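# Move wooden block from bench onto cart floor

## Task

Pick the wooden block up from the bench and put it down lying flat on the cart's floor, at the end with the handle, next to the profiles. The drop flap must stay open, and anything already in place must still be in place at the finish. At the end both hands must be empty and away from the cart: release the block and back off. The robot must not fall or be left leaning, and at the end it must not be in contact with anything.

## Robot and tools

ROBOT. A Rainbow Robotics RB-Y1 in a physics simulator. It has a two-wheel drive base with two rear casters, a bending torso (the lower part, the leg, folds at ankle, knee and hip), a head with head_camera, and two 7-joint arms with parallel grippers. Each hand has a wrist camera (left_wrist_camera, right_wrist_camera) in a case sticking out sideways that can bump things. The base is 0.58 m wide, extends 0.10 m in front of the drive axle and 0.57 m behind it, and sweeps a 0.58 m radius when turning on the spot. It cannot drive sideways.

FRAMES. Base frame: origin on the floor between the drive wheels, x forward, y left, z up, metres. The chest, left_hand and right_hand readings are in this frame. A hand point is the spot between its finger pads; the fingers point along the hand's -z axis and close along its x axis. Printed hand positions can be off, especially at long reach or under load. base_odometry is in the frame where the base started; it counts wheel rotation only, so slip looks like travel. Heading is in rad, positive left, -3.142 to 3.142.

move. One action per call. Motion arguments:
- base: a single velocity command {x_m_s, turn_rad_s, for_s}. This is relative motion from wherever the robot is, not a destination. x_m_s is forward speed in m/s (0.005 to 0.4 either sign, or 0); turn_rad_s is leftward turn rate in rad/s (0.02 to 1.509 either sign, or 0); for_s is how long, 0.1 to 5 s. Missing velocities are 0. Acceleration is 0.4 m/s² (turning 0.5 rad/s²), so it coasts up to 1 s (turn 3.1 s) after for_s. Distance is roughly speed times for_s. If |x_m_s| + 0.27|turn_rad_s| exceeds 0.4 both are scaled down.
- joints: a dict of absolute targets keyed by joint name, radians except grippers (metres of opening, 0 to 0.1). Torso: torso_squat_rad 0 to 1.2 (bigger lowers chest), torso_shift_rad -0.3 to 0.6 (positive pushes hips forward), torso_pitch_rad -0.2 to 1.4 (positive leans forward), torso_yaw_rad -1.5 to 1.5 (positive left; raise both arms outward by at least 0.2 rad roll first). Combined torso limits: squat+shift ≤ 1.52; squat-shift+pitch ≤ 1.57; shift+0.5pitch-0.4squat ≤ 0.7; shift+0.3pitch-0.5squat ≤ 0.39. Left arm: shoulder_pitch ±2.356 (negative swings forward/up), shoulder_roll 0 to 3.141 (positive out left), shoulder_yaw ±2.094, elbow -2.617 to 0.01 (negative bends), forearm_roll ±3.141, wrist_pitch -1.57 to 1.919, hand_roll ±2.705. Right arm the same except right_shoulder_roll_rad runs -3.141 to 0 (negative out right). Head: head_pan_rad ±0.523 (positive left), head_tilt_rad -0.35 to 1.57 (positive down).
- target: moves one hand to an absolute pose: side ("left" or "right"), x, y, z in metres in the base frame (range -3 to 3), quat_wxyz in the printed format. It is solved once into joint angles, so the hand swings on an arc; split long moves into short steps. It cannot be combined with base or joints, and is refused if another move is still running.
- min_time_s: 0.1 to 8 s, the slowest allowed duration for arm, head and torso motions.
- contact_limits: per-gripper current cap in mA, 200 to 672.5 (start value 672.5), persists until changed; lower means a gentler grip.
- cameras: list from head_camera, left_wrist_camera, right_wrist_camera, all; [] for none. blocking: true (default) waits for rest; false returns in about 0.5 s while motion continues. A later move overrides only the parts it names.
To grip, command an opening at least 0.005 m narrower than the object; "off_target" on the gripper is then normal.

wait(seconds 0 to 10, cameras): lets time pass and reports state. stop(cameras): brakes all running motions. zoom_image(camera, region [x0,y0,x1,y1] pixels, max 504×504): closer view of the latest image. read_manual: licence text only. finished_scene(scene): ends the current scene for good; only call it once the goal holds.

RESULTS. "move" reads done or the worst status. Hand status: reached (within 10 mm and 2°), short, or refused with a reason. Joint words: done, off_target (resting away from target, maybe still pushing), not_followed (arm-collision check withheld it), time_out, contact_stop (torso only), limit_stop_at_<name> (self-collision guard or built-in limit), torque_fault, limit_stop_at_motor_heat. A stop you did not order cancels the remaining calls of that reply. on_its_own lists uncommanded actions. lidar_m gives 12 distances in 30° sectors counter-clockwise from straight ahead (4th left, 7th behind, 10th right), at 0.23 m height; "-" means nothing. motor_effort is wheel load in percent; above about 30 at rest hints at pushing on something. wheel_motors_off = 1 means the wheels shut off for 2 s after stalling. Joint and external torques, wrist force/torque (raw, offset, saturating near 200 N) and motor temperatures are also shown.

AVOID. Driving into furniture (the base does not stop; wheels may stall, body may catch and tip). The two arms striking or squeezing each other, including grippers, fingers and camera cases; closing a gripper on the other hand's fingers. Torque faults (contact torque at joint limits, e.g. elbow 33.8 N m, wrist 23.5 N m) freeze the robot 10 s. Overheating arms by holding loads outstretched. Heavy loads far forward, or hard stops while driving forward, which can tip the robot. Dropping the block or releasing it while moving, slams and hard pushes. The simulation keeps running while you think, and objects may occasionally be nudged.

Each tool is called as name(argument=value, ...) on one line, values as JSON.

## Session

move(joints={"head_tilt_rad":0.7,"head_pan_rad":0.5}, cameras=["head_camera"])

Scene clock: 1.00 s.
Joint torques (N m): left_arm=[-1.56 -0.75 0.68 -0.48 -0.13 -0.55 -0.13] | right_arm=[-3.64 -0.59 -0.78 -1.41 0.04 -0.56 0]
External joint torques (N m): left_arm=[-0.18 -0.9 0.67 0.08 -0.14 -0.13 -0.12] | right_arm=[-0.04 0.53 -0.73 0.22 -0.02 0.03 -0.02]
Motor temperatures (°C): left_arm=[31 28 31 36 35 32 37] | right_arm=[34 30 31 30 36 36 34]
Wrist force (N): left_arm=[-0.1 1.3 -7.8] | right_arm=[-2.6 0.9 -4.7]
Wrist torque (N m): left_arm=[-0.30 0.15 0.11] | right_arm=[-0.08 -0.10 -0.10]
Wrist force, peak (N): left_arm=[0.1 1.6 -7.9] | right_arm=[-2.9 0.8 -5.4]
move: done
base_odometry: x=+0.000 y=+0.000 heading=+0.000
lidar_m: 0.74 1.04 1.57 4.56 1.51 1.06 1.01 1.09 1.44 3.61 1.10 0.79
base_status: not commanded
joint_positions: torso_squat_rad=+0.350 torso_shift_rad=+0.000 torso_pitch_rad=+0.000 torso_yaw_rad=+0.000 left_shoulder_pitch_rad=+0.037 left_shoulder_roll_rad=+0.004 left_shoulder_yaw_rad=-0.043 left_elbow_rad=-0.196 left_forearm_roll_rad=-0.014 left_wrist_pitch_rad=+0.002 left_hand_roll_rad=+0.027 left_gripper_m=+0.099 right_shoulder_pitch_rad=-0.040 right_shoulder_roll_rad=-0.021 right_shoulder_yaw_rad=-0.018 right_elbow_rad=-0.235 right_forearm_roll_rad=+0.049 right_wrist_pitch_rad=-0.014 right_hand_roll_rad=+0.035 right_gripper_m=+0.099 head_pan_rad=+0.500 head_tilt_rad=+0.700
joint_status: all done
wheel_motors_off: 0
motor_effort: left_wheel=+0(1) right_wheel=+0(2)
chest: x=-0.2280 y=+0.0001 z=+1.2475 quat_wxyz=(+1.000, +0.000, +0.000, +0.000) (m; base frame)
left_hand: x=-0.1598 y=+0.2200 z=+0.5653 quat_wxyz=(+0.997, +0.000, -0.079, -0.009) (m; base frame)
right_hand: x=-0.0823 y=-0.2360 z=+0.5770 quat_wxyz=(+0.989, -0.016, -0.142, +0.041) (m; base frame)
pictures: head_camera
camera_calibration:
head_camera: T_world_to_cam=[[0.478026, -0.877781, -0.0314978, 0.143225], [-0.53863, -0.264626, -0.799906, 1.09862], [0.693807, 0.399341, -0.599298, 0.955485], [0, 0, 0, 1]] pos_world=[-0.139639, 0.034878, 1.45592]

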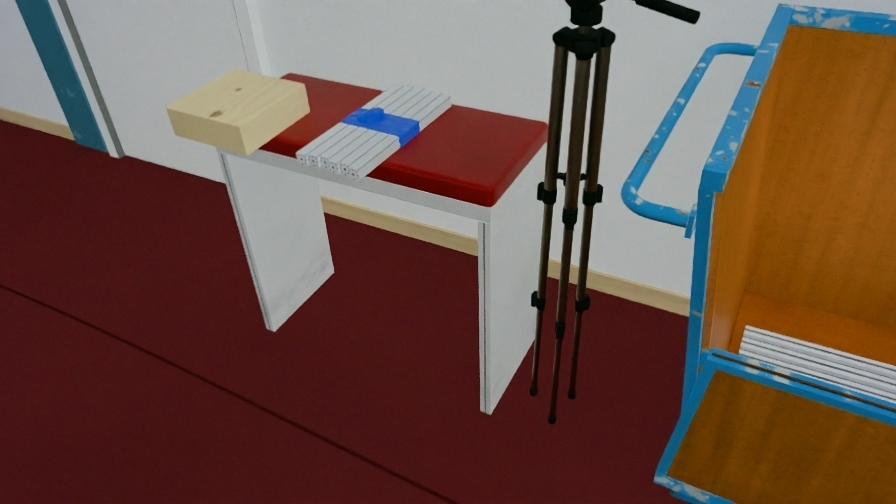

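move(base={"turn_rad_s":0.9,"for_s":1.745}, joints={"left_gripper_m":0,"right_gripper_m":0,"head_pan_rad":0.0,"torso_squat_rad":0.0,"torso_shift_rad":0.2}, cameras=[])

move(base={"x_m_s":0.4,"for_s":3.05}, joints={"torso_pitch_rad":0.2,"left_shoulder_pitch_rad":-0.64,"left_shoulder_roll_rad":0.415,"left_shoulder_yaw_rad":-0.19,"left_elbow_rad":-1.506,"left_forearm_roll_rad":0.62,"left_wrist_pitch_rad":1.462,"left_hand_roll_rad":0.344,"right_shoulder_pitch_rad":-0.644,"right_shoulder_roll_rad":-0.438,"right_shoulder_yaw_rad":0.217,"right_elbow_rad":-1.506,"right_forearm_roll_rad":-0.644,"right_wrist_pitch_rad":1.447,"right_hand_roll_rad":-0.365}, min_time_s=2.5, cameras=[])

move(base={"turn_rad_s":-0.9,"for_s":1.745}, joints={"head_tilt_rad":0.65}, cameras=["head_camera"])

Scene clock: 12.23 s.
Joint torques (N m): left_arm=[-1.45 -0.58 0.71 -0.36 -0.08 -0.69 -0.07] | right_arm=[-3.34 -0.61 -0.66 -1.43 -0.15 -0.61 -0.01]
External joint torques (N m): left_arm=[-0.07 -0.73 0.69 0.19 -0.08 -0.26 -0.06] | right_arm=[0.25 0.5 -0.61 0.2 -0.21 -0.02 -0.02]
Motor temperatures (°C): left_arm=[31 28 31 36 35 32 37] | right_arm=[34 30 31 30 36 36 34]
Wrist force (N): left_arm=[0.0 1.5 -7.7] | right_arm=[-2.6 0.9 -4.6]
Wrist torque (N m): left_arm=[-0.32 0.11 0.09] | right_arm=[-0.07 -0.08 -0.07]
Wrist force, peak (N): left_arm=[0.4 1.5 -8.6] | right_arm=[-2.9 1.1 -5.5]
move: done
base_odometry: x=+0.000 y=+0.000 heading=+1.502
lidar_m: 4.51 1.62 1.10 1.02 1.05 1.35 3.01 1.21 0.82 0.77 1.03 1.55
base_status: done (sent for 1.73 of 1.73 s)
joint_positions: torso_squat_rad=+0.000 torso_shift_rad=+0.200 torso_pitch_rad=+0.000 torso_yaw_rad=+0.000 left_shoulder_pitch_rad=+0.037 left_shoulder_roll_rad=+0.004 left_shoulder_yaw_rad=-0.043 left_elbow_rad=-0.196 left_forearm_roll_rad=-0.014 left_wrist_pitch_rad=+0.002 left_hand_roll_rad=+0.027 left_gripper_m=+0.000 right_shoulder_pitch_rad=-0.040 right_shoulder_roll_rad=-0.021 right_shoulder_yaw_rad=-0.018 right_elbow_rad=-0.235 right_forearm_roll_rad=+0.049 right_wrist_pitch_rad=-0.014 right_hand_roll_rad=+0.035 right_gripper_m=+0.000 head_pan_rad=+0.000 head_tilt_rad=+0.700
joint_status: all done
wheel_motors_off: 0
motor_effort: left_wheel=+1(32) right_wheel=+18(53)
chest: x=-0.0889 y=+0.0001 z=+1.2760 quat_wxyz=(+1.000, +0.000, +0.000, +0.000) (m; base frame)
left_hand: x=-0.0207 y=+0.2200 z=+0.5938 quat_wxyz=(+0.997, +0.000, -0.079, -0.009) (m; base frame)
right_hand: x=+0.0567 y=-0.2360 z=+0.6055 quat_wxyz=(+0.989, -0.016, -0.142, +0.041) (m; base frame)
pictures: none
No camera images: "cameras" was empty.

Scene clock: 16.77 s.
Joint torques (N m): left_arm=[-15.71 4.84 5.45 -8.04 0.25 -0.92 0.09] | right_arm=[-16.97 -7.44 -4.5 -8.61 -0.14 -0.73 -0.08]
External joint torques (N m): left_arm=[1.42 -1.17 0.34 0.43 0 -0.12 0.1] | right_arm=[-0.23 -0.88 0.56 -0.7 -0.15 0 -0.09]
Motor temperatures (°C): left_arm=[31 28 31 36 35 32 37] | right_arm=[34 30 31 30 36 36 34]
Wrist force (N): left_arm=[-1.6 2.6 -7.6] | right_arm=[-2.7 -0.5 -4.4]
Wrist torque (N m): left_arm=[-0.40 0.03 0.11] | right_arm=[-0.02 -0.11 -0.10]
Wrist force, peak (N): left_arm=[-0.6 2.2 -8.6] | right_arm=[-3.2 0.4 -5.3]
move: done
base_odometry: x=+0.084 y=+1.224 heading=+1.503
lidar_m: 4.16 1.79 1.23 1.13 1.16 1.50 3.35 1.32 1.07 0.82 1.45 1.84
base_status: done (sent for 3.07 of 3.07 s)
joint_positions: torso_squat_rad=+0.000 torso_shift_rad=+0.200 torso_pitch_rad=+0.200 torso_yaw_rad=+0.000 left_shoulder_pitch_rad=-0.640 left_shoulder_roll_rad=+0.415 left_shoulder_yaw_rad=-0.190 left_elbow_rad=-1.506 left_forearm_roll_rad=+0.620 left_wrist_pitch_rad=+1.462 left_hand_roll_rad=+0.344 left_gripper_m=+0.000 right_shoulder_pitch_rad=-0.644 right_shoulder_roll_rad=-0.438 right_shoulder_yaw_rad=+0.217 right_elbow_rad=-1.506 right_forearm_roll_rad=-0.644 right_wrist_pitch_rad=+1.447 right_hand_roll_rad=-0.365 right_gripper_m=+0.000 head_pan_rad=+0.000 head_tilt_rad=+0.700
joint_status: all done
wheel_motors_off: 0
motor_effort: left_wheel=+12(39) right_wheel=-10(50)
chest: x=-0.0274 y=+0.0001 z=+1.2698 quat_wxyz=(+0.995, +0.000, +0.100, +0.000) (m; base frame)
left_hand: x=+0.4453 y=+0.1653 z=+0.9534 quat_wxyz=(+0.981, -0.123, -0.148, -0.019) (m; base frame)
right_hand: x=+0.4448 y=-0.1649 z=+0.9530 quat_wxyz=(+0.981, +0.124, -0.148, +0.018) (m; base frame)
pictures: none
No camera images: "cameras" was empty.

Scene clock: 20.60 s.
Joint torques (N m): left_arm=[-15.98 4.59 5.4 -8.04 0.31 -0.92 0.11] | right_arm=[-17.27 -7.24 -4.6 -8.6 -0.09 -0.66 -0.18]
External joint torques (N m): left_arm=[1.15 -1.43 0.29 0.42 0.05 -0.12 0.13] | right_arm=[-0.53 -0.67 0.46 -0.69 -0.1 0.07 -0.2]
Motor temperatures (°C): left_arm=[31 28 31 36 35 32 37] | right_arm=[34 30 31 31 36 36 34]
Wrist force (N): left_arm=[-1.1 3.1 -7.6] | right_arm=[-2.5 -0.6 -4.9]
Wrist torque (N m): left_arm=[-0.48 0.07 0.11] | right_arm=[0.00 -0.08 -0.09]
Wrist force, peak (N): left_arm=[-1.2 3.8 -7.9] | right_arm=[-2.8 -0.7 -5.2]
move: done
base_odometry: x=+0.084 y=+1.224 heading=+0.001
lidar_m: 0.81 1.44 1.95 4.38 1.69 1.20 1.13 1.18 1.59 4.04 1.30 1.03
base_status: done (sent for 1.73 of 1.73 s)
joint_positions: torso_squat_rad=+0.000 torso_shift_rad=+0.200 torso_pitch_rad=+0.200 torso_yaw_rad=+0.000 left_shoulder_pitch_rad=-0.640 left_shoulder_roll_rad=+0.415 left_shoulder_yaw_rad=-0.190 left_elbow_rad=-1.506 left_forearm_roll_rad=+0.620 left_wrist_pitch_rad=+1.462 left_hand_roll_rad=+0.344 left_gripper_m=+0.000 right_shoulder_pitch_rad=-0.644 right_shoulder_roll_rad=-0.438 right_shoulder_yaw_rad=+0.217 right_elbow_rad=-1.506 right_forearm_roll_rad=-0.644 right_wrist_pitch_rad=+1.447 right_hand_roll_rad=-0.365 right_gripper_m=+0.000 head_pan_rad=+0.000 head_tilt_rad=+0.650
joint_status: all done
wheel_motors_off: 0
motor_effort: left_wheel=+19(37) right_wheel=-4(39)
chest: x=-0.0274 y=+0.0001 z=+1.2698 quat_wxyz=(+0.995, +0.000, +0.100, +0.000) (m; base frame)
left_hand: x=+0.4453 y=+0.1653 z=+0.9534 quat_wxyz=(+0.981, -0.123, -0.148, -0.019) (m; base frame)
right_hand: x=+0.4448 y=-0.1649 z=+0.9530 quat_wxyz=(+0.981, +0.124, -0.148, +0.018) (m; base frame)
pictures: head_camera
camera_calibration:
head_camera: T_world_to_cam=[[-0.00599111, -0.999504, -0.0309138, 0.044494], [-0.712357, 0.0259616, -0.701337, 1.10072], [0.701791, 0.0178199, -0.71216, 0.962208], [0, 0, 0, 1]] pos_world=[0.109107, -0.00125112, 1.4586]

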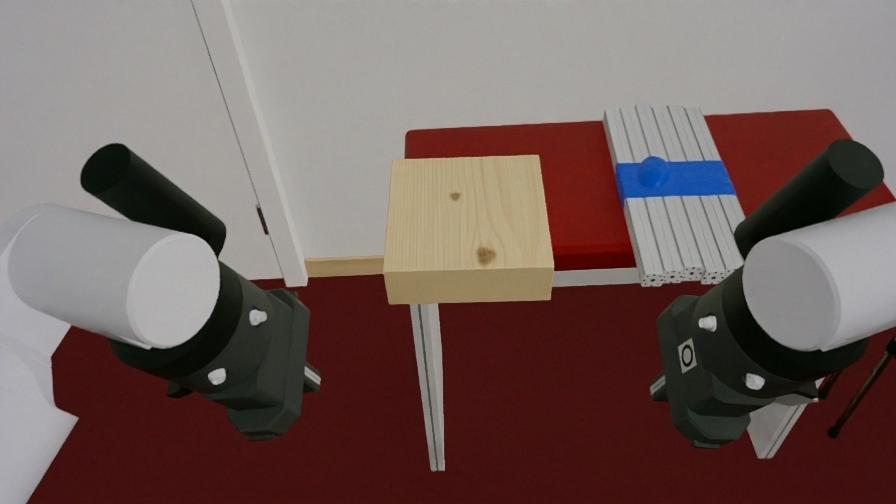

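move(base={"x_m_s":0.25,"for_s":1.6}, joints={"torso_pitch_rad":0.3,"head_tilt_rad":0.75}, cameras=["head_camera","left_wrist_camera","right_wrist_camera"])

Scene clock: 25.73 s.
Joint torques (N m): left_arm=[-14.13 4.5 5.07 -7.95 0.44 -0.75 0.15] | right_arm=[-15.4 -7.08 -4.17 -8.47 -0.22 -0.47 -0.19]
External joint torques (N m): left_arm=[1.39 -1.27 0.29 0.56 0.11 -0.12 0.16] | right_arm=[-0.29 -0.73 0.58 -0.53 -0.15 0.09 -0.2]
Motor temperatures (°C): left_arm=[31 28 31 36 34 32 37] | right_arm=[34 30 31 31 36 36 34]
Wrist force (N): left_arm=[-0.2 3.6 -7.1] | right_arm=[-2.3 -0.8 -4.9]
Wrist torque (N m): left_arm=[-0.48 0.16 0.10] | right_arm=[0.01 -0.11 -0.10]
Wrist force, peak (N): left_arm=[-0.7 3.6 -8.2] | right_arm=[-2.6 -0.7 -5.3]
move: done
base_odometry: x=+0.484 y=+1.224 heading=+0.001
lidar_m: 0.40 1.05 1.40 3.59 2.27 1.61 1.53 1.59 2.15 1.15 0.75 0.90
base_status: done (sent for 1.6 of 1.6 s)
joint_positions: torso_squat_rad=+0.000 torso_shift_rad=+0.200 torso_pitch_rad=+0.300 torso_yaw_rad=+0.000 left_shoulder_pitch_rad=-0.640 left_shoulder_roll_rad=+0.415 left_shoulder_yaw_rad=-0.190 left_elbow_rad=-1.506 left_forearm_roll_rad=+0.620 left_wrist_pitch_rad=+1.462 left_hand_roll_rad=+0.344 left_gripper_m=+0.000 right_shoulder_pitch_rad=-0.644 right_shoulder_roll_rad=-0.438 right_shoulder_yaw_rad=+0.217 right_elbow_rad=-1.506 right_forearm_roll_rad=-0.644 right_wrist_pitch_rad=+1.447 right_hand_roll_rad=-0.365 right_gripper_m=+0.000 head_pan_rad=+0.000 head_tilt_rad=+0.750
joint_status: all done
wheel_motors_off: 0
motor_effort: left_wheel=-2(48) right_wheel=-1(35)
chest: x=+0.0026 y=+0.0001 z=+1.2621 quat_wxyz=(+0.989, +0.000, +0.149, +0.000) (m; base frame)
left_hand: x=+0.4413 y=+0.1653 z=+0.9001 quat_wxyz=(+0.987, -0.124, -0.099, -0.012) (m; base frame)
right_hand: x=+0.4408 y=-0.1649 z=+0.8998 quat_wxyz=(+0.987, +0.124, -0.099, +0.012) (m; base frame)
pictures: head_camera, left_wrist_camera, right_wrist_camera
camera_calibration:
head_camera: T_world_to_cam=[[-0.0120118, -0.999504, -0.0291064, 0.0422148], [-0.837498, 0.0259597, -0.545823, 0.910588], [0.546308, 0.0178202, -0.837395, 1.11146], [0, 0, 0, 1]] pos_world=[0.155924, -0.00125113, 1.42898]
left_wrist_camera: T_world_to_cam=[[0.982631, 0.023876, 0.184028, -0.603803], [-0.104813, -0.746948, 0.656569, -0.392268], [0.153136, -0.664453, -0.731472, 0.773151], [0, 0, 0, 1]] pos_world=[0.433804, 0.235136, 0.934206]
right_wrist_camera: T_world_to_cam=[[-0.973127, -0.0205356, -0.229352, 0.630747], [-0.175976, 0.708713, 0.683197, -0.393191], [0.148515, 0.705198, -0.693282, 0.746822], [0, 0, 0, 1]] pos_world=[0.43369, -0.235045, 0.931048]

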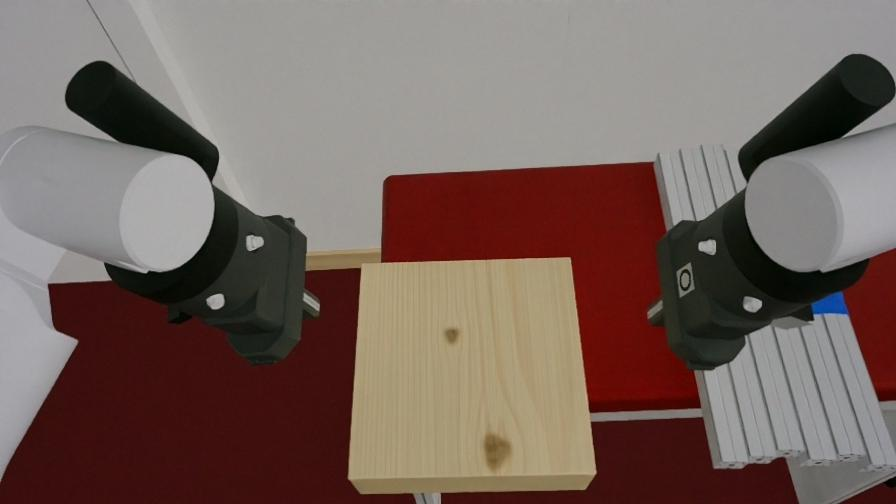

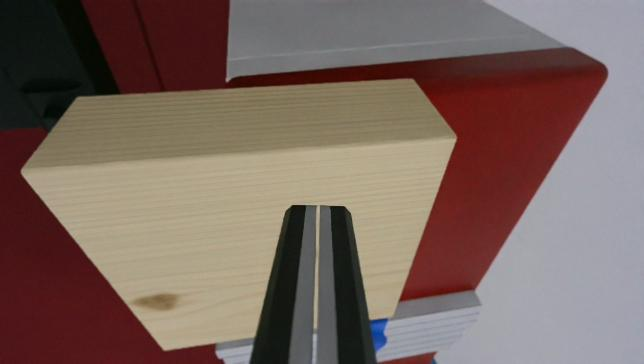

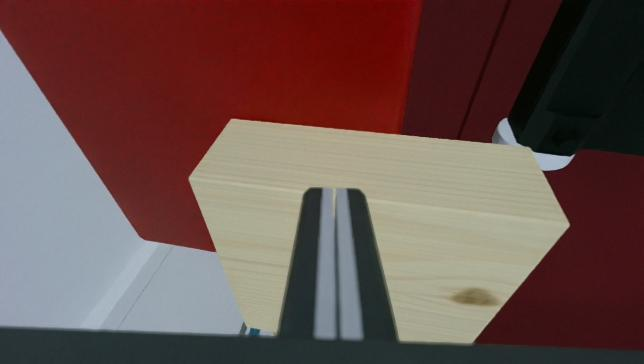

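move(base={"x_m_s":-0.05,"for_s":0.27}, joints={"left_shoulder_pitch_rad":-0.687,"left_shoulder_roll_rad":0.284,"left_shoulder_yaw_rad":-0.225,"left_elbow_rad":-1.043,"left_forearm_roll_rad":0.563,"left_wrist_pitch_rad":1.099,"left_hand_roll_rad":0.179,"right_shoulder_pitch_rad":-0.691,"right_shoulder_roll_rad":-0.3,"right_shoulder_yaw_rad":0.255,"right_elbow_rad":-1.043,"right_forearm_roll_rad":-0.585,"right_wrist_pitch_rad":1.089,"right_hand_roll_rad":-0.195}, min_time_s=1.5, cameras=["head_camera","left_wrist_camera","right_wrist_camera"])

Scene clock: 31.87 s.
Joint torques (N m): left_arm=[-15.28 3.2 2.92 -7.4 0.06 -0.87 -0.26] | right_arm=[-17.5 -3.67 -1.94 -7.92 0.02 -0.54 0.18]
External joint torques (N m): left_arm=[0.56 -1.23 -0.22 0.93 -0.31 -0.3 -0.25] | right_arm=[-2.09 1.23 1.15 -0.2 0.12 -0.03 0.16]
Motor temperatures (°C): left_arm=[31 28 31 36 34 32 37] | right_arm=[34 30 31 31 36 36 34]
Wrist force (N): left_arm=[-0.6 3.2 -7.7] | right_arm=[-2.3 -0.9 -4.5]
Wrist torque (N m): left_arm=[-0.44 0.11 0.07] | right_arm=[0.03 -0.10 -0.11]
Wrist force, peak (N): left_arm=[-0.9 3.1 -8.2] | right_arm=[-2.7 -0.9 -5.5]
move: done
base_odometry: x=+0.471 y=+1.224 heading=+0.001
lidar_m: 0.42 1.07 1.42 3.64 2.25 1.60 1.52 1.59 2.13 1.15 0.77 0.89
base_status: done (sent for 0.27 of 0.27 s)
joint_positions: torso_squat_rad=+0.000 torso_shift_rad=+0.200 torso_pitch_rad=+0.300 torso_yaw_rad=+0.000 left_shoulder_pitch_rad=-0.687 left_shoulder_roll_rad=+0.284 left_shoulder_yaw_rad=-0.225 left_elbow_rad=-1.043 left_forearm_roll_rad=+0.563 left_wrist_pitch_rad=+1.099 left_hand_roll_rad=+0.179 left_gripper_m=+0.000 right_shoulder_pitch_rad=-0.691 right_shoulder_roll_rad=-0.300 right_shoulder_yaw_rad=+0.255 right_elbow_rad=-1.043 right_forearm_roll_rad=-0.585 right_wrist_pitch_rad=+1.089 right_hand_roll_rad=-0.195 right_gripper_m=+0.000 head_pan_rad=+0.000 head_tilt_rad=+0.750
joint_status: all done
wheel_motors_off: 0
motor_effort: left_wheel=-1(22) right_wheel=+1(21)
chest: x=+0.0025 y=+0.0001 z=+1.2622 quat_wxyz=(+0.989, +0.000, +0.149, +0.000) (m; base frame)
left_hand: x=+0.4408 y=+0.1503 z=+0.7953 quat_wxyz=(+0.987, -0.124, -0.100, -0.012) (m; base frame)
right_hand: x=+0.4407 y=-0.1503 z=+0.7952 quat_wxyz=(+0.987, +0.124, -0.100, +0.012) (m; base frame)
pictures: head_camera, left_wrist_camera, right_wrist_camera
camera_calibration:
head_camera: T_world_to_cam=[[-0.0120078, -0.999504, -0.0291093, 0.0422172], [-0.837423, 0.0259604, -0.545938, 0.910658], [0.546423, 0.0178213, -0.837319, 1.11139], [0, 0, 0, 1]] pos_world=[0.155824, -0.00125113, 1.42898]
left_wrist_camera: T_world_to_cam=[[0.982495, 0.0255873, 0.184525, -0.584286], [-0.103887, -0.746946, 0.656718, -0.335112], [0.154634, -0.664392, -0.731213, 0.685732], [0, 0, 0, 1]] pos_world=[0.433207, 0.220234, 0.829306]
right_wrist_camera: T_world_to_cam=[[-0.972629, -0.0204434, -0.231464, 0.608446], [-0.177204, 0.709604, 0.681953, -0.330485], [0.150306, 0.704304, -0.693804, 0.663494], [0, 0, 0, 1]] pos_world=[0.433501, -0.22035, 0.826543]

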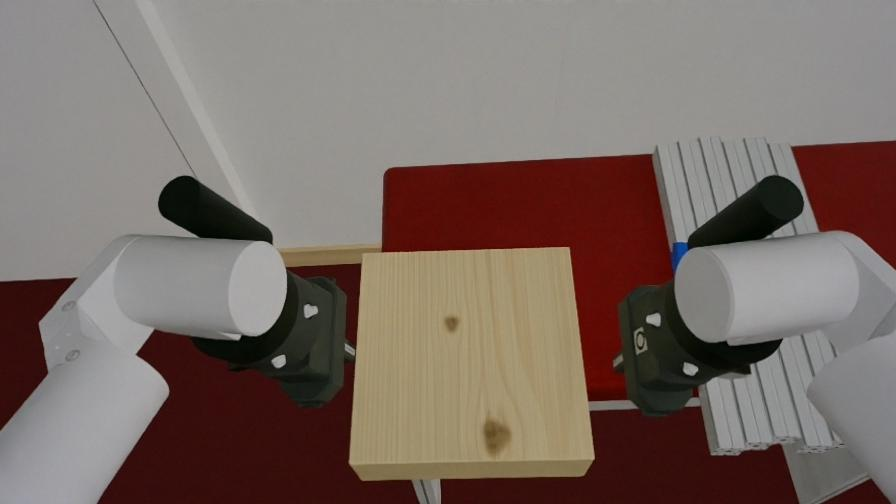

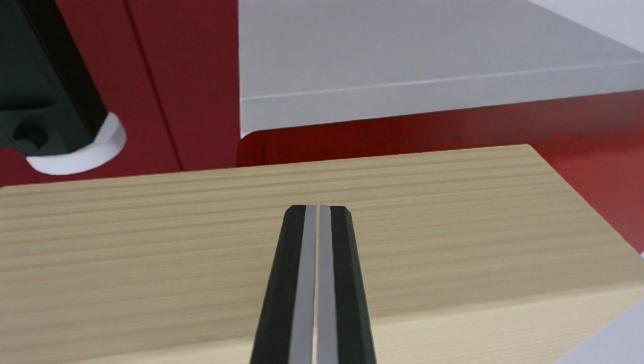

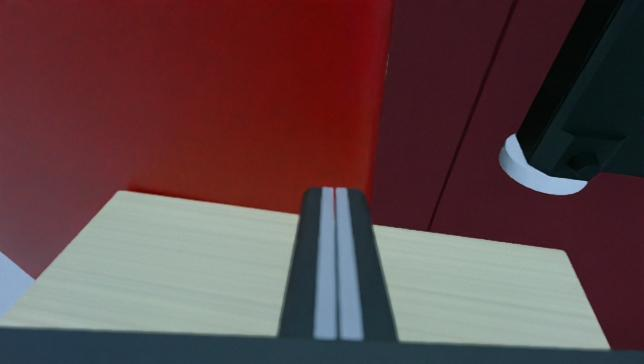

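move(target={"side":"left","x":0.441,"y":0.124,"z":0.795,"quat_wxyz":[0.987,-0.124,-0.099,-0.0124]}, cameras=[])

move(target={"side":"right","x":0.441,"y":-0.116,"z":0.795,"quat_wxyz":[0.987,0.124,-0.099,0.0124]}, cameras=[])

move(target={"side":"left","x":0.441,"y":0.115,"z":0.795,"quat_wxyz":[0.987,-0.124,-0.099,-0.0124]}, cameras=[])

move(joints={"torso_pitch_rad":0.2}, min_time_s=1.2)

Scene clock: 34.57 s.
Joint torques (N m): left_arm=[-15.09 1.91 2.98 -7.51 0.65 -0.98 0] | right_arm=[-16.24 -4.36 -2.42 -8.2 -0.07 -0.42 0.2]
External joint torques (N m): left_arm=[1.02 -1.43 0.11 0.92 0.3 -0.39 0.01] | right_arm=[-0.83 0.54 0.66 -0.49 0.03 0.09 0.19]
Motor temperatures (°C): left_arm=[31 28 31 36 34 32 37] | right_arm=[34 30 31 31 36 36 34]
Wrist force (N): left_arm=[-1.1 2.6 -7.3] | right_arm=[-1.7 -0.6 -4.5]
Wrist torque (N m): left_arm=[-0.36 0.04 0.08] | right_arm=[0.00 -0.02 -0.11]
Wrist force, peak (N): left_arm=[2.0 23.8 3.4] | right_arm=[-2.1 -0.9 -5.2]
move: done
base_odometry: x=+0.471 y=+1.224 heading=+0.001
lidar_m: 0.42 1.07 1.40 3.63 2.24 1.60 1.52 1.59 2.12 1.14 0.77 0.89
base_status: not commanded
joint_positions: torso_squat_rad=+0.000 torso_shift_rad=+0.200 torso_pitch_rad=+0.300 torso_yaw_rad=+0.000 left_shoulder_pitch_rad=-0.711 left_shoulder_roll_rad=+0.239 left_shoulder_yaw_rad=-0.250 left_elbow_rad=-1.026 left_forearm_roll_rad=+0.521 left_wrist_pitch_rad=+1.092 left_hand_roll_rad=+0.228 left_gripper_m=+0.000 right_shoulder_pitch_rad=-0.691 right_shoulder_roll_rad=-0.300 right_shoulder_yaw_rad=+0.255 right_elbow_rad=-1.043 right_forearm_roll_rad=-0.585 right_wrist_pitch_rad=+1.089 right_hand_roll_rad=-0.195 right_gripper_m=+0.000 head_pan_rad=+0.000 head_tilt_rad=+0.750
joint_status: all done
wheel_motors_off: 0
motor_effort: left_wheel=-1(7) right_wheel=+3(7)
chest: x=+0.0025 y=+0.0001 z=+1.2622 quat_wxyz=(+0.989, +0.000, +0.149, +0.000) (m; base frame)
left_hand: x=+0.4411 y=+0.1241 z=+0.7952 quat_wxyz=(+0.987, -0.124, -0.099, -0.012) (m; base frame)
left_hand_status: reached (checked arc, planned for 0.2 s): 0 mm and 0.0 deg off.
right_hand: x=+0.4408 y=-0.1502 z=+0.7952 quat_wxyz=(+0.987, +0.124, -0.100, +0.012) (m; base frame)
pictures: none
No camera images: "cameras" was empty.

Scene clock: 35.30 s.
Joint torques (N m): left_arm=[-17.31 -18.15 -2.25 -11.77 7.72 -1.59 -0.06] | right_arm=[-24.03 25.74 2.89 -16.61 -9.27 -4.23 -0.04]
External joint torques (N m): left_arm=[-1.19 -21.63 -5.15 -3.36 7.38 -1 -0.05] | right_arm=[-8.26 29.43 5.67 -8.8 -9.21 -3.71 -0.05]
Motor temperatures (°C): left_arm=[31 28 31 36 35 32 37] | right_arm=[34 30 31 31 36 36 34]
Wrist force (N): left_arm=[2.9 34.6 7.7] | right_arm=[-5.8 -42.2 17.3]
Wrist torque (N m): left_arm=[0.27 -0.01 0.16] | right_arm=[-1.05 0.08 0.10]
Wrist force, peak (N): left_arm=[4.0 43.2 10.8] | right_arm=[-5.9 -51.8 18.5]
move: done
base_odometry: x=+0.471 y=+1.224 heading=+0.001
lidar_m: 0.42 1.06 1.40 3.63 2.26 1.58 1.52 1.57 2.12 1.15 0.76 0.89
base_status: not commanded
joint_positions: torso_squat_rad=+0.000 torso_shift_rad=+0.200 torso_pitch_rad=+0.299 torso_yaw_rad=+0.000 left_shoulder_pitch_rad=-0.710 left_shoulder_roll_rad=+0.244 left_shoulder_yaw_rad=-0.248 left_elbow_rad=-1.025 left_forearm_roll_rad=+0.520 left_wrist_pitch_rad=+1.092 left_hand_roll_rad=+0.228 left_gripper_m=+0.000 right_shoulder_pitch_rad=-0.720 right_shoulder_roll_rad=-0.248 right_shoulder_yaw_rad=+0.286 right_elbow_rad=-1.018 right_forearm_roll_rad=-0.529 right_wrist_pitch_rad=+1.081 right_hand_roll_rad=-0.260 right_gripper_m=+0.000 head_pan_rad=+0.000 head_tilt_rad=+0.750
joint_status: all done
wheel_motors_off: 0
motor_effort: left_wheel=-4(5) right_wheel=+5(6)
chest: x=+0.0021 y=+0.0000 z=+1.2622 quat_wxyz=(+0.989, +0.000, +0.149, +0.000) (m; base frame)
left_hand: x=+0.4416 y=+0.1281 z=+0.7951 quat_wxyz=(+0.988, -0.121, -0.100, -0.011) (m; base frame)
right_hand: x=+0.4407 y=-0.1224 z=+0.7940 quat_wxyz=(+0.988, +0.119, -0.099, +0.010) (m; base frame)
right_hand_status: reached (checked arc, planned for 0.3 s): 6 mm and 0.6 deg off.
pictures: none
No camera images: "cameras" was empty.

Scene clock: 35.83 s.
Joint torques (N m): left_arm=[-19.99 -36.96 -8.16 -15.08 13.61 -3.49 0.16] | right_arm=[-24.69 30.44 3.05 -18.83 -10.81 -4.43 0.07]
External joint torques (N m): left_arm=[-3.77 -40.2 -10.99 -6.65 13.29 -2.9 0.17] | right_arm=[-8.92 34.16 5.83 -11.02 -10.76 -3.91 0.06]
Motor temperatures (°C): left_arm=[31 28 31 36 35 32 37] | right_arm=[34 30 31 31 36 36 34]
Wrist force (N): left_arm=[3.0 59.4 27.7] | right_arm=[-5.0 -48.0 15.2]
Wrist torque (N m): left_arm=[1.00 0.00 0.05] | right_arm=[-1.29 0.11 0.06]
Wrist force, peak (N): left_arm=[3.8 68.7 31.9] | right_arm=[-5.5 -53.3 14.7]
move: done
base_odometry: x=+0.471 y=+1.224 heading=+0.001
lidar_m: 0.41 1.05 1.42 3.62 2.26 1.60 1.52 1.58 2.13 1.14 0.77 0.90
base_status: not commanded
joint_positions: torso_squat_rad=+0.000 torso_shift_rad=+0.200 torso_pitch_rad=+0.299 torso_yaw_rad=+0.000 left_shoulder_pitch_rad=-0.718 left_shoulder_roll_rad=+0.233 left_shoulder_yaw_rad=-0.254 left_elbow_rad=-1.017 left_forearm_roll_rad=+0.504 left_wrist_pitch_rad=+1.090 left_hand_roll_rad=+0.244 left_gripper_m=+0.000 right_shoulder_pitch_rad=-0.720 right_shoulder_roll_rad=-0.249 right_shoulder_yaw_rad=+0.286 right_elbow_rad=-1.017 right_forearm_roll_rad=-0.528 right_wrist_pitch_rad=+1.082 right_hand_roll_rad=-0.260 right_gripper_m=+0.000 head_pan_rad=+0.000 head_tilt_rad=+0.750
joint_status: all done
wheel_motors_off: 0
motor_effort: left_wheel=+1(4) right_wheel=+1(6)
chest: x=+0.0019 y=+0.0002 z=+1.2623 quat_wxyz=(+0.989, +0.000, +0.149, +0.000) (m; base frame)
left_hand: x=+0.4419 y=+0.1234 z=+0.7948 quat_wxyz=(+0.988, -0.118, -0.100, -0.010) (m; base frame)
left_hand_status: reached (checked arc, planned for 0.2 s): 8 mm and 0.8 deg off.
right_hand: x=+0.4407 y=-0.1231 z=+0.7940 quat_wxyz=(+0.988, +0.118, -0.099, +0.010) (m; base frame)
pictures: none
No camera images: "cameras" was empty.

Scene clock: 37.30 s.
Joint torques (N m): left_arm=[-27.12 -30.28 -5.16 -19.74 12.78 -3.88 0.15] | right_arm=[-34.14 29.97 2.38 -25.64 -11.73 -5.65 -0.06]
External joint torques (N m): left_arm=[-9.12 -33.95 -8.32 -11.01 12.5 -3.12 0.17] | right_arm=[-16.58 34.14 5.48 -17.56 -11.72 -4.96 -0.08]
Motor temperatures (°C): left_arm=[31 28 31 36 35 33 37] | right_arm=[34 30 31 31 37 37 34]
Wrist force (N): left_arm=[0.5 53.1 -2.3] | right_arm=[-8.4 -52.7 -7.2]
Wrist torque (N m): left_arm=[1.04 0.15 0.11] | right_arm=[-1.61 0.13 0.12]
Wrist force, peak (N): left_arm=[3.2 60.7 27.0] | right_arm=[-8.9 -53.0 -7.0]
move: done
base_odometry: x=+0.471 y=+1.224 heading=+0.001
lidar_m: 0.42 1.07 1.42 3.62 2.25 1.60 1.53 1.59 2.13 1.15 0.77 0.89
base_status: not commanded
joint_positions: torso_squat_rad=+0.000 torso_shift_rad=+0.200 torso_pitch_rad=+0.201 torso_yaw_rad=+0.000 left_shoulder_pitch_rad=-0.717 left_shoulder_roll_rad=+0.232 left_shoulder_yaw_rad=-0.255 left_elbow_rad=-1.015 left_forearm_roll_rad=+0.505 left_wrist_pitch_rad=+1.090 left_hand_roll_rad=+0.244 left_gripper_m=+0.000 right_shoulder_pitch_rad=-0.718 right_shoulder_roll_rad=-0.249 right_shoulder_yaw_rad=+0.286 right_elbow_rad=-1.016 right_forearm_roll_rad=-0.528 right_wrist_pitch_rad=+1.082 right_hand_roll_rad=-0.260 right_gripper_m=+0.000 head_pan_rad=+0.000 head_tilt_rad=+0.750
joint_status: all done
wheel_motors_off: 0
motor_effort: left_wheel=+0(3) right_wheel=+1(3)
chest: x=-0.0270 y=+0.0002 z=+1.2697 quat_wxyz=(+0.995, +0.000, +0.100, +0.000) (m; base frame)
left_hand: x=+0.4555 y=+0.1226 z=+0.8465 quat_wxyz=(+0.982, -0.118, -0.147, -0.016) (m; base frame)
right_hand: x=+0.4544 y=-0.1239 z=+0.8453 quat_wxyz=(+0.982, +0.117, -0.146, +0.015) (m; base frame)
pictures: head_camera, left_wrist_camera, right_wrist_camera
camera_calibration:
head_camera: T_world_to_cam=[[-0.00899289, -0.999507, -0.0300943, 0.0434938], [-0.779306, 0.0258633, -0.62611, 0.993468], [0.62658, 0.0178221, -0.779154, 1.06213], [0, 0, 0, 1]] pos_world=[0.109096, -0.00115142, 1.45089]
left_wrist_camera: T_world_to_cam=[[0.960271, 0.0277124, 0.27769, -0.676423], [-0.162214, -0.754264, 0.636217, -0.34315], [0.227083, -0.655986, -0.719802, 0.658881], [0, 0, 0, 1]] pos_world=[0.444264, 0.192136, 0.880418]
right_wrist_camera: T_world_to_cam=[[-0.947168, -0.0182992, -0.320215, 0.697499], [-0.235146, 0.718587, 0.654476, -0.33028], [0.218126, 0.695196, -0.684926, 0.638232], [0, 0, 0, 1]] pos_world=[0.44377, -0.193597, 0.876652]

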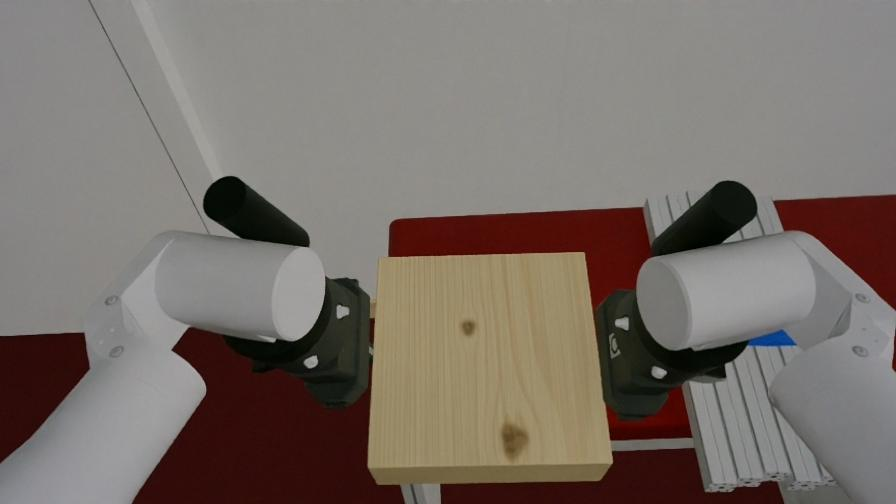

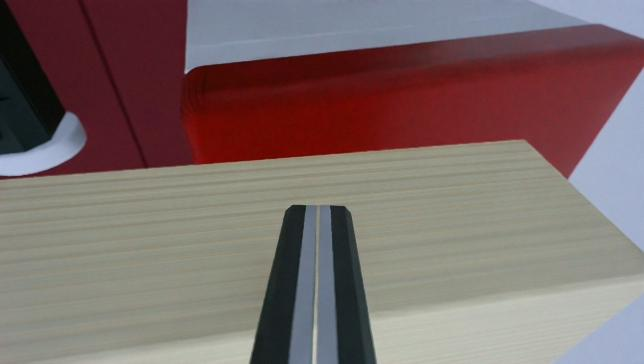

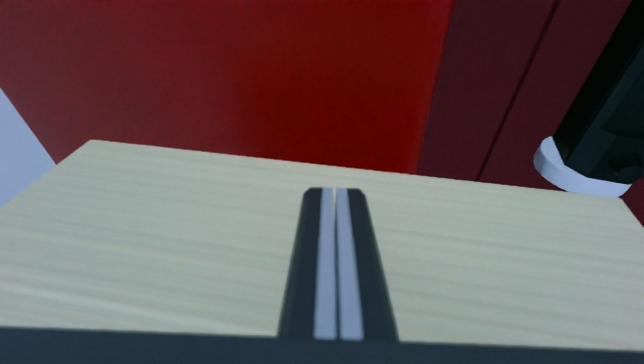

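move(base={"x_m_s":-0.3,"for_s":1.77}, joints={"torso_pitch_rad":0.0}, cameras=[])

move(base={"turn_rad_s":-0.9,"for_s":1.745}, cameras=[])

move(base={"x_m_s":0.4,"for_s":3.78}, cameras=[])

move(base={"turn_rad_s":0.9,"for_s":1.745}, joints={"head_tilt_rad":1.0}, cameras=["head_camera"])

Scene clock: 43.50 s.
Joint torques (N m): left_arm=[-32.04 -28.56 -3.71 -20.71 12.14 -5.17 0.07] | right_arm=[-40.14 29.57 1.17 -26.64 -11.62 -6.82 0.07]
External joint torques (N m): left_arm=[-10.87 -33.08 -7.49 -11.62 11.97 -4.06 0.1] | right_arm=[-19.37 34.51 4.84 -18.19 -11.73 -5.8 0.04]
Motor temperatures (°C): left_arm=[31 29 31 37 36 33 37] | right_arm=[35 31 31 32 38 37 34]
Wrist force (N): left_arm=[-2.3 52.7 -1.1] | right_arm=[-12.1 -51.9 -6.6]
Wrist torque (N m): left_arm=[1.02 0.19 0.10] | right_arm=[-1.60 0.05 0.14]
Wrist force, peak (N): left_arm=[0.2 54.4 -2.7] | right_arm=[-9.5 -52.8 -7.8]
move: done
base_odometry: x=-0.059 y=+1.224 heading=+0.000
lidar_m: 0.94 1.60 2.10 4.37 1.47 1.04 0.99 1.05 1.38 3.49 1.39 1.16
base_status: done (sent for 1.77 of 1.77 s)
joint_positions: torso_squat_rad=+0.000 torso_shift_rad=+0.200 torso_pitch_rad=+0.001 torso_yaw_rad=+0.000 left_shoulder_pitch_rad=-0.716 left_shoulder_roll_rad=+0.231 left_shoulder_yaw_rad=-0.255 left_elbow_rad=-1.015 left_forearm_roll_rad=+0.505 left_wrist_pitch_rad=+1.090 left_hand_roll_rad=+0.244 left_gripper_m=+0.000 right_shoulder_pitch_rad=-0.717 right_shoulder_roll_rad=-0.249 right_shoulder_yaw_rad=+0.286 right_elbow_rad=-1.015 right_forearm_roll_rad=-0.528 right_wrist_pitch_rad=+1.082 right_hand_roll_rad=-0.260 right_gripper_m=+0.000 head_pan_rad=+0.000 head_tilt_rad=+0.750
joint_status: all done
wheel_motors_off: 0
motor_effort: left_wheel=-8(25) right_wheel=+10(34)
chest: x=-0.0885 y=+0.0001 z=+1.2759 quat_wxyz=(+1.000, +0.000, +0.000, +0.000) (m; base frame)
left_hand: x=+0.4682 y=+0.1226 z=+0.9567 quat_wxyz=(+0.963, -0.116, -0.244, -0.027) (m; base frame)
right_hand: x=+0.4674 y=-0.1241 z=+0.9552 quat_wxyz=(+0.963, +0.115, -0.242, +0.027) (m; base frame)
pictures: none
No camera images: "cameras" was empty.

Scene clock: 47.30 s.
Joint torques (N m): left_arm=[-31.86 -28.53 -3.49 -20.85 12.14 -5.14 0.04] | right_arm=[-39.96 29.79 1.05 -26.8 -11.44 -6.43 -0.03]
External joint torques (N m): left_arm=[-10.69 -33.04 -7.27 -11.76 11.97 -4.03 0.06] | right_arm=[-19.19 34.73 4.72 -18.35 -11.55 -5.41 -0.05]
Motor temperatures (°C): left_arm=[31 29 31 37 37 33 37] | right_arm=[36 31 31 33 39 37 34]
Wrist force (N): left_arm=[-2.2 53.2 -1.1] | right_arm=[-11.9 -51.5 -5.8]
Wrist torque (N m): left_arm=[0.97 0.17 0.07] | right_arm=[-1.63 0.08 0.12]
Wrist force, peak (N): left_arm=[-2.5 54.1 -1.9] | right_arm=[-11.7 -53.1 -6.7]
move: done
base_odometry: x=-0.059 y=+1.224 heading=-1.501
lidar_m: 4.31 1.39 1.17 0.94 1.60 2.25 3.57 1.38 1.03 1.00 1.04 1.46
base_status: done (sent for 1.73 of 1.73 s)
joint_positions: torso_squat_rad=+0.000 torso_shift_rad=+0.200 torso_pitch_rad=+0.001 torso_yaw_rad=+0.000 left_shoulder_pitch_rad=-0.716 left_shoulder_roll_rad=+0.231 left_shoulder_yaw_rad=-0.255 left_elbow_rad=-1.015 left_forearm_roll_rad=+0.505 left_wrist_pitch_rad=+1.090 left_hand_roll_rad=+0.244 left_gripper_m=+0.000 right_shoulder_pitch_rad=-0.717 right_shoulder_roll_rad=-0.249 right_shoulder_yaw_rad=+0.286 right_elbow_rad=-1.015 right_forearm_roll_rad=-0.528 right_wrist_pitch_rad=+1.082 right_hand_roll_rad=-0.260 right_gripper_m=+0.000 head_pan_rad=+0.000 head_tilt_rad=+0.750
joint_status: not commanded
wheel_motors_off: 0
motor_effort: left_wheel=+15(43) right_wheel=-1(42)
chest: x=-0.0884 y=+0.0001 z=+1.2759 quat_wxyz=(+1.000, +0.000, +0.000, +0.000) (m; base frame)
left_hand: x=+0.4682 y=+0.1225 z=+0.9567 quat_wxyz=(+0.963, -0.116, -0.244, -0.027) (m; base frame)
right_hand: x=+0.4674 y=-0.1242 z=+0.9552 quat_wxyz=(+0.963, +0.115, -0.242, +0.027) (m; base frame)
pictures: none
No camera images: "cameras" was empty.

Scene clock: 52.40 s.
Joint torques (N m): left_arm=[-31.54 -28.09 -3.24 -20.95 12.17 -4.98 0.19] | right_arm=[-40.18 29.65 1.2 -26.9 -11.56 -6.5 -0.01]
External joint torques (N m): left_arm=[-10.37 -32.6 -7.02 -11.86 12 -3.88 0.22] | right_arm=[-19.4 34.6 4.88 -18.45 -11.67 -5.49 -0.04]
Motor temperatures (°C): left_arm=[32 29 31 37 37 33 37] | right_arm=[36 31 31 34 39 37 34]
Wrist force (N): left_arm=[-2.9 53.0 -0.4] | right_arm=[-11.5 -51.9 -6.0]
Wrist torque (N m): left_arm=[1.04 0.10 0.05] | right_arm=[-1.64 0.16 0.14]
Wrist force, peak (N): left_arm=[-3.5 53.9 -1.4] | right_arm=[-11.3 -53.4 -7.1]
move: done
base_odometry: x=+0.045 y=-0.280 heading=-1.501
lidar_m: 4.50 1.03 0.76 0.72 0.77 1.80 3.75 1.44 1.08 1.04 1.07 1.51
base_status: done (sent for 3.77 of 3.77 s)
joint_positions: torso_squat_rad=+0.000 torso_shift_rad=+0.200 torso_pitch_rad=+0.001 torso_yaw_rad=+0.000 left_shoulder_pitch_rad=-0.716 left_shoulder_roll_rad=+0.231 left_shoulder_yaw_rad=-0.255 left_elbow_rad=-1.015 left_forearm_roll_rad=+0.505 left_wrist_pitch_rad=+1.090 left_hand_roll_rad=+0.244 left_gripper_m=+0.000 right_shoulder_pitch_rad=-0.717 right_shoulder_roll_rad=-0.249 right_shoulder_yaw_rad=+0.286 right_elbow_rad=-1.015 right_forearm_roll_rad=-0.528 right_wrist_pitch_rad=+1.082 right_hand_roll_rad=-0.260 right_gripper_m=+0.000 head_pan_rad=+0.000 head_tilt_rad=+0.750
joint_status: not commanded
wheel_motors_off: 0
motor_effort: left_wheel=+2(45) right_wheel=-2(34)
chest: x=-0.0884 y=+0.0001 z=+1.2759 quat_wxyz=(+1.000, +0.000, +0.000, +0.000) (m; base frame)
left_hand: x=+0.4683 y=+0.1224 z=+0.9566 quat_wxyz=(+0.963, -0.116, -0.244, -0.027) (m; base frame)
right_hand: x=+0.4674 y=-0.1242 z=+0.9551 quat_wxyz=(+0.963, +0.115, -0.242, +0.027) (m; base frame)
pictures: none
No camera images: "cameras" was empty.

Scene clock: 56.20 s.
Joint torques (N m): left_arm=[-31.57 -28.38 -3.33 -20.81 12.09 -4.92 0.14] | right_arm=[-39.81 29.59 0.78 -26.9 -11.63 -6.5 0.03]
External joint torques (N m): left_arm=[-10.4 -32.9 -7.11 -11.72 11.92 -3.82 0.17] | right_arm=[-19.04 34.53 4.45 -18.45 -11.74 -5.48 0]
Motor temperatures (°C): left_arm=[32 29 31 38 37 33 37] | right_arm=[36 32 31 34 40 38 34]
Wrist force (N): left_arm=[-2.9 53.0 -1.6] | right_arm=[-12.0 -51.9 -6.4]
Wrist torque (N m): left_arm=[0.99 0.15 0.07] | right_arm=[-1.64 0.13 0.17]
Wrist force, peak (N): left_arm=[-2.9 54.0 -0.9] | right_arm=[-12.7 -53.0 -6.5]
move: done
base_odometry: x=+0.045 y=-0.280 heading=+0.000
lidar_m: 0.74 0.76 1.80 4.60 1.51 1.08 1.02 1.07 1.44 3.59 1.09 0.78
base_status: done (sent for 1.73 of 1.73 s)
joint_positions: torso_squat_rad=+0.000 torso_shift_rad=+0.200 torso_pitch_rad=+0.001 torso_yaw_rad=+0.000 left_shoulder_pitch_rad=-0.716 left_shoulder_roll_rad=+0.231 left_shoulder_yaw_rad=-0.255 left_elbow_rad=-1.015 left_forearm_roll_rad=+0.505 left_wrist_pitch_rad=+1.090 left_hand_roll_rad=+0.244 left_gripper_m=+0.000 right_shoulder_pitch_rad=-0.717 right_shoulder_roll_rad=-0.249 right_shoulder_yaw_rad=+0.286 right_elbow_rad=-1.015 right_forearm_roll_rad=-0.528 right_wrist_pitch_rad=+1.082 right_hand_roll_rad=-0.260 right_gripper_m=+0.000 head_pan_rad=+0.000 head_tilt_rad=+1.000
joint_status: all done
wheel_motors_off: 0
motor_effort: left_wheel=-2(39) right_wheel=+17(36)
chest: x=-0.0884 y=+0.0001 z=+1.2759 quat_wxyz=(+1.000, +0.000, +0.000, +0.000) (m; base frame)
left_hand: x=+0.4683 y=+0.1225 z=+0.9566 quat_wxyz=(+0.963, -0.116, -0.244, -0.027) (m; base frame)
right_hand: x=+0.4674 y=-0.1242 z=+0.9551 quat_wxyz=(+0.963, +0.115, -0.242, +0.027) (m; base frame)
pictures: head_camera
camera_calibration:
head_camera: T_world_to_cam=[[-0.0105718, -0.999504, -0.0296634, 0.0421936], [-0.809669, 0.0259645, -0.586313, 0.863417], [0.586792, 0.0178191, -0.809542, 1.17882], [0, 0, 0, 1]] pos_world=[0.00780561, -0.00125111, 1.46179]

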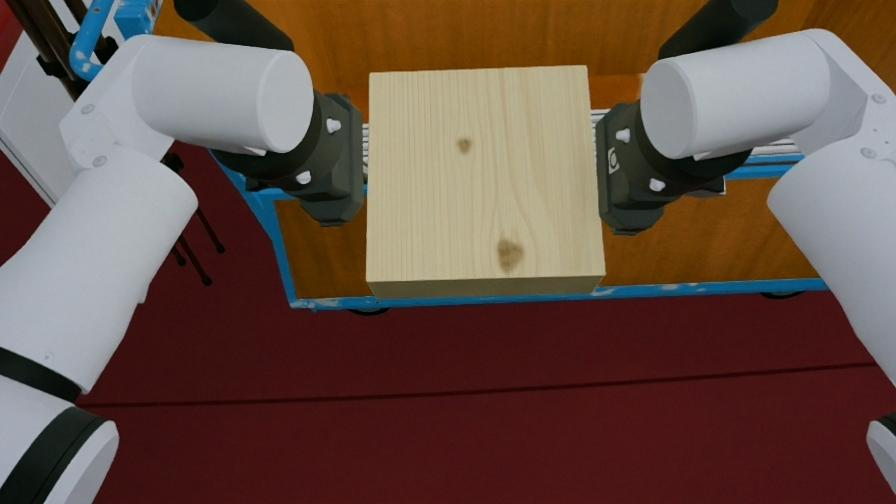

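move(base={"turn_rad_s":-0.12,"for_s":0.5}, cameras=[])

move(base={"x_m_s":0.3,"for_s":1.1}, cameras=[])

move(base={"turn_rad_s":0.15,"for_s":0.5}, cameras=["head_camera"])

Scene clock: 59.70 s.
Joint torques (N m): left_arm=[-31.92 -28.18 -3.29 -21.03 12.09 -4.92 0.14] | right_arm=[-40.18 29.81 1.05 -27 -11.46 -6.7 0.04]
External joint torques (N m): left_arm=[-10.75 -32.69 -7.07 -11.94 11.92 -3.82 0.16] | right_arm=[-19.4 34.75 4.73 -18.55 -11.57 -5.68 0.02]
Motor temperatures (°C): left_arm=[32 29 31 38 38 33 37] | right_arm=[37 32 31 35 40 38 34]
Wrist force (N): left_arm=[-2.9 52.4 -1.9] | right_arm=[-12.1 -52.1 -7.1]
Wrist torque (N m): left_arm=[1.11 0.15 0.08] | right_arm=[-1.59 0.13 0.13]
Wrist force, peak (N): left_arm=[-3.5 53.9 -0.9] | right_arm=[-12.2 -52.8 -6.2]
move: done
base_odometry: x=+0.045 y=-0.280 heading=-0.059
lidar_m: 0.74 0.75 1.21 4.47 1.63 1.10 1.03 1.06 1.36 3.05 1.15 0.80
base_status: done (sent for 0.5 of 0.5 s)
joint_positions: torso_squat_rad=+0.000 torso_shift_rad=+0.200 torso_pitch_rad=+0.001 torso_yaw_rad=+0.000 left_shoulder_pitch_rad=-0.716 left_shoulder_roll_rad=+0.231 left_shoulder_yaw_rad=-0.255 left_elbow_rad=-1.015 left_forearm_roll_rad=+0.505 left_wrist_pitch_rad=+1.090 left_hand_roll_rad=+0.244 left_gripper_m=+0.000 right_shoulder_pitch_rad=-0.717 right_shoulder_roll_rad=-0.249 right_shoulder_yaw_rad=+0.286 right_elbow_rad=-1.015 right_forearm_roll_rad=-0.528 right_wrist_pitch_rad=+1.082 right_hand_roll_rad=-0.260 right_gripper_m=+0.000 head_pan_rad=+0.000 head_tilt_rad=+1.000
joint_status: not commanded
wheel_motors_off: 0
motor_effort: left_wheel=+1(11) right_wheel=-9(14)
chest: x=-0.0884 y=+0.0001 z=+1.2759 quat_wxyz=(+1.000, +0.000, +0.000, +0.000) (m; base frame)
left_hand: x=+0.4683 y=+0.1224 z=+0.9566 quat_wxyz=(+0.963, -0.116, -0.244, -0.027) (m; base frame)
right_hand: x=+0.4674 y=-0.1242 z=+0.9551 quat_wxyz=(+0.963, +0.115, -0.242, +0.027) (m; base frame)
pictures: none
No camera images: "cameras" was empty.

Scene clock: 61.90 s.
Joint torques (N m): left_arm=[-31.66 -28.51 -3.22 -20.97 12.02 -4.94 0.11] | right_arm=[-39.98 30.02 1.03 -27.05 -11.57 -6.52 0.02]
External joint torques (N m): left_arm=[-10.49 -33.02 -7 -11.88 11.85 -3.83 0.14] | right_arm=[-19.2 34.96 4.71 -18.61 -11.67 -5.51 -0.01]
Motor temperatures (°C): left_arm=[32 29 31 38 38 33 37] | right_arm=[37 32 31 35 40 38 34]
Wrist force (N): left_arm=[-3.5 53.6 -1.5] | right_arm=[-12.4 -52.0 -6.4]
Wrist torque (N m): left_arm=[1.01 0.08 0.06] | right_arm=[-1.62 0.06 0.13]
Wrist force, peak (N): left_arm=[-2.3 53.9 -2.2] | right_arm=[-12.2 -53.1 -5.1]
move: done
base_odometry: x=+0.374 y=-0.299 heading=-0.058
lidar_m: 0.41 0.42 0.53 3.52 2.15 1.46 1.35 1.39 1.80 4.01 0.64 0.44
base_status: done (sent for 1.1 of 1.1 s)
joint_positions: torso_squat_rad=+0.000 torso_shift_rad=+0.200 torso_pitch_rad=+0.001 torso_yaw_rad=+0.000 left_shoulder_pitch_rad=-0.716 left_shoulder_roll_rad=+0.231 left_shoulder_yaw_rad=-0.255 left_elbow_rad=-1.015 left_forearm_roll_rad=+0.505 left_wrist_pitch_rad=+1.090 left_hand_roll_rad=+0.244 left_gripper_m=+0.000 right_shoulder_pitch_rad=-0.717 right_shoulder_roll_rad=-0.249 right_shoulder_yaw_rad=+0.286 right_elbow_rad=-1.015 right_forearm_roll_rad=-0.528 right_wrist_pitch_rad=+1.082 right_hand_roll_rad=-0.260 right_gripper_m=+0.000 head_pan_rad=+0.000 head_tilt_rad=+1.000
joint_status: not commanded
wheel_motors_off: 0
motor_effort: left_wheel=+14(50) right_wheel=-16(30)
chest: x=-0.0884 y=+0.0001 z=+1.2759 quat_wxyz=(+1.000, +0.000, +0.001, +0.000) (m; base frame)
left_hand: x=+0.4683 y=+0.1224 z=+0.9566 quat_wxyz=(+0.963, -0.116, -0.244, -0.027) (m; base frame)
right_hand: x=+0.4674 y=-0.1242 z=+0.9551 quat_wxyz=(+0.963, +0.115, -0.242, +0.027) (m; base frame)
pictures: none
No camera images: "cameras" was empty.

Scene clock: 63.07 s.
Joint torques (N m): left_arm=[-31.46 -28.12 -3.35 -21.02 12.05 -4.86 0.03] | right_arm=[-40.23 29.55 1.12 -27.06 -11.52 -6.61 0.03]
External joint torques (N m): left_arm=[-10.29 -32.64 -7.13 -11.94 11.88 -3.76 0.06] | right_arm=[-19.45 34.49 4.79 -18.61 -11.63 -5.59 0]
Motor temperatures (°C): left_arm=[32 29 31 38 38 33 37] | right_arm=[37 32 31 35 41 38 34]
Wrist force (N): left_arm=[-1.9 52.9 -1.0] | right_arm=[-11.7 -52.5 -5.8]
Wrist torque (N m): left_arm=[1.04 0.20 0.12] | right_arm=[-1.58 0.13 0.14]
Wrist force, peak (N): left_arm=[-2.8 53.9 -0.8] | right_arm=[-12.3 -52.6 -6.4]
move: done
base_odometry: x=+0.374 y=-0.299 heading=+0.016
lidar_m: 0.40 0.42 0.93 4.43 1.98 1.42 1.35 1.42 1.91 5.00 0.61 0.44
base_status: done (sent for 0.5 of 0.5 s)
joint_positions: torso_squat_rad=+0.000 torso_shift_rad=+0.200 torso_pitch_rad=+0.001 torso_yaw_rad=+0.000 left_shoulder_pitch_rad=-0.716 left_shoulder_roll_rad=+0.231 left_shoulder_yaw_rad=-0.255 left_elbow_rad=-1.015 left_forearm_roll_rad=+0.505 left_wrist_pitch_rad=+1.090 left_hand_roll_rad=+0.244 left_gripper_m=+0.000 right_shoulder_pitch_rad=-0.717 right_shoulder_roll_rad=-0.249 right_shoulder_yaw_rad=+0.286 right_elbow_rad=-1.015 right_forearm_roll_rad=-0.528 right_wrist_pitch_rad=+1.082 right_hand_roll_rad=-0.260 right_gripper_m=+0.000 head_pan_rad=+0.000 head_tilt_rad=+1.000
joint_status: not commanded
wheel_motors_off: 0
motor_effort: left_wheel=-18(31) right_wheel=+5(28)
chest: x=-0.0884 y=+0.0001 z=+1.2759 quat_wxyz=(+1.000, +0.000, +0.000, +0.000) (m; base frame)
left_hand: x=+0.4683 y=+0.1224 z=+0.9566 quat_wxyz=(+0.963, -0.116, -0.244, -0.028) (m; base frame)
right_hand: x=+0.4674 y=-0.1242 z=+0.9551 quat_wxyz=(+0.963, +0.115, -0.242, +0.027) (m; base frame)
pictures: head_camera
camera_calibration:
head_camera: T_world_to_cam=[[-0.0105709, -0.999504, -0.0296626, 0.0421925], [-0.809717, 0.0259619, -0.586246, 0.863321], [0.586726, 0.0178212, -0.80959, 1.17889], [0, 0, 0, 1]] pos_world=[0.00780563, -0.00125112, 1.46179]

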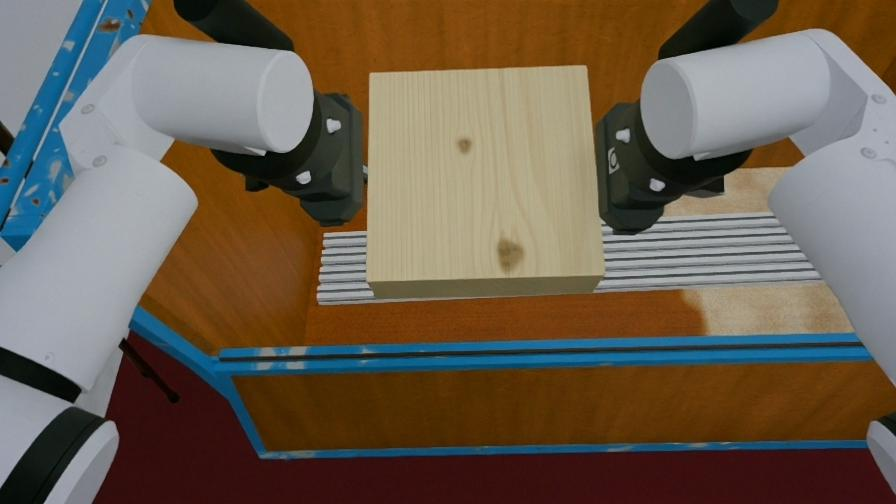

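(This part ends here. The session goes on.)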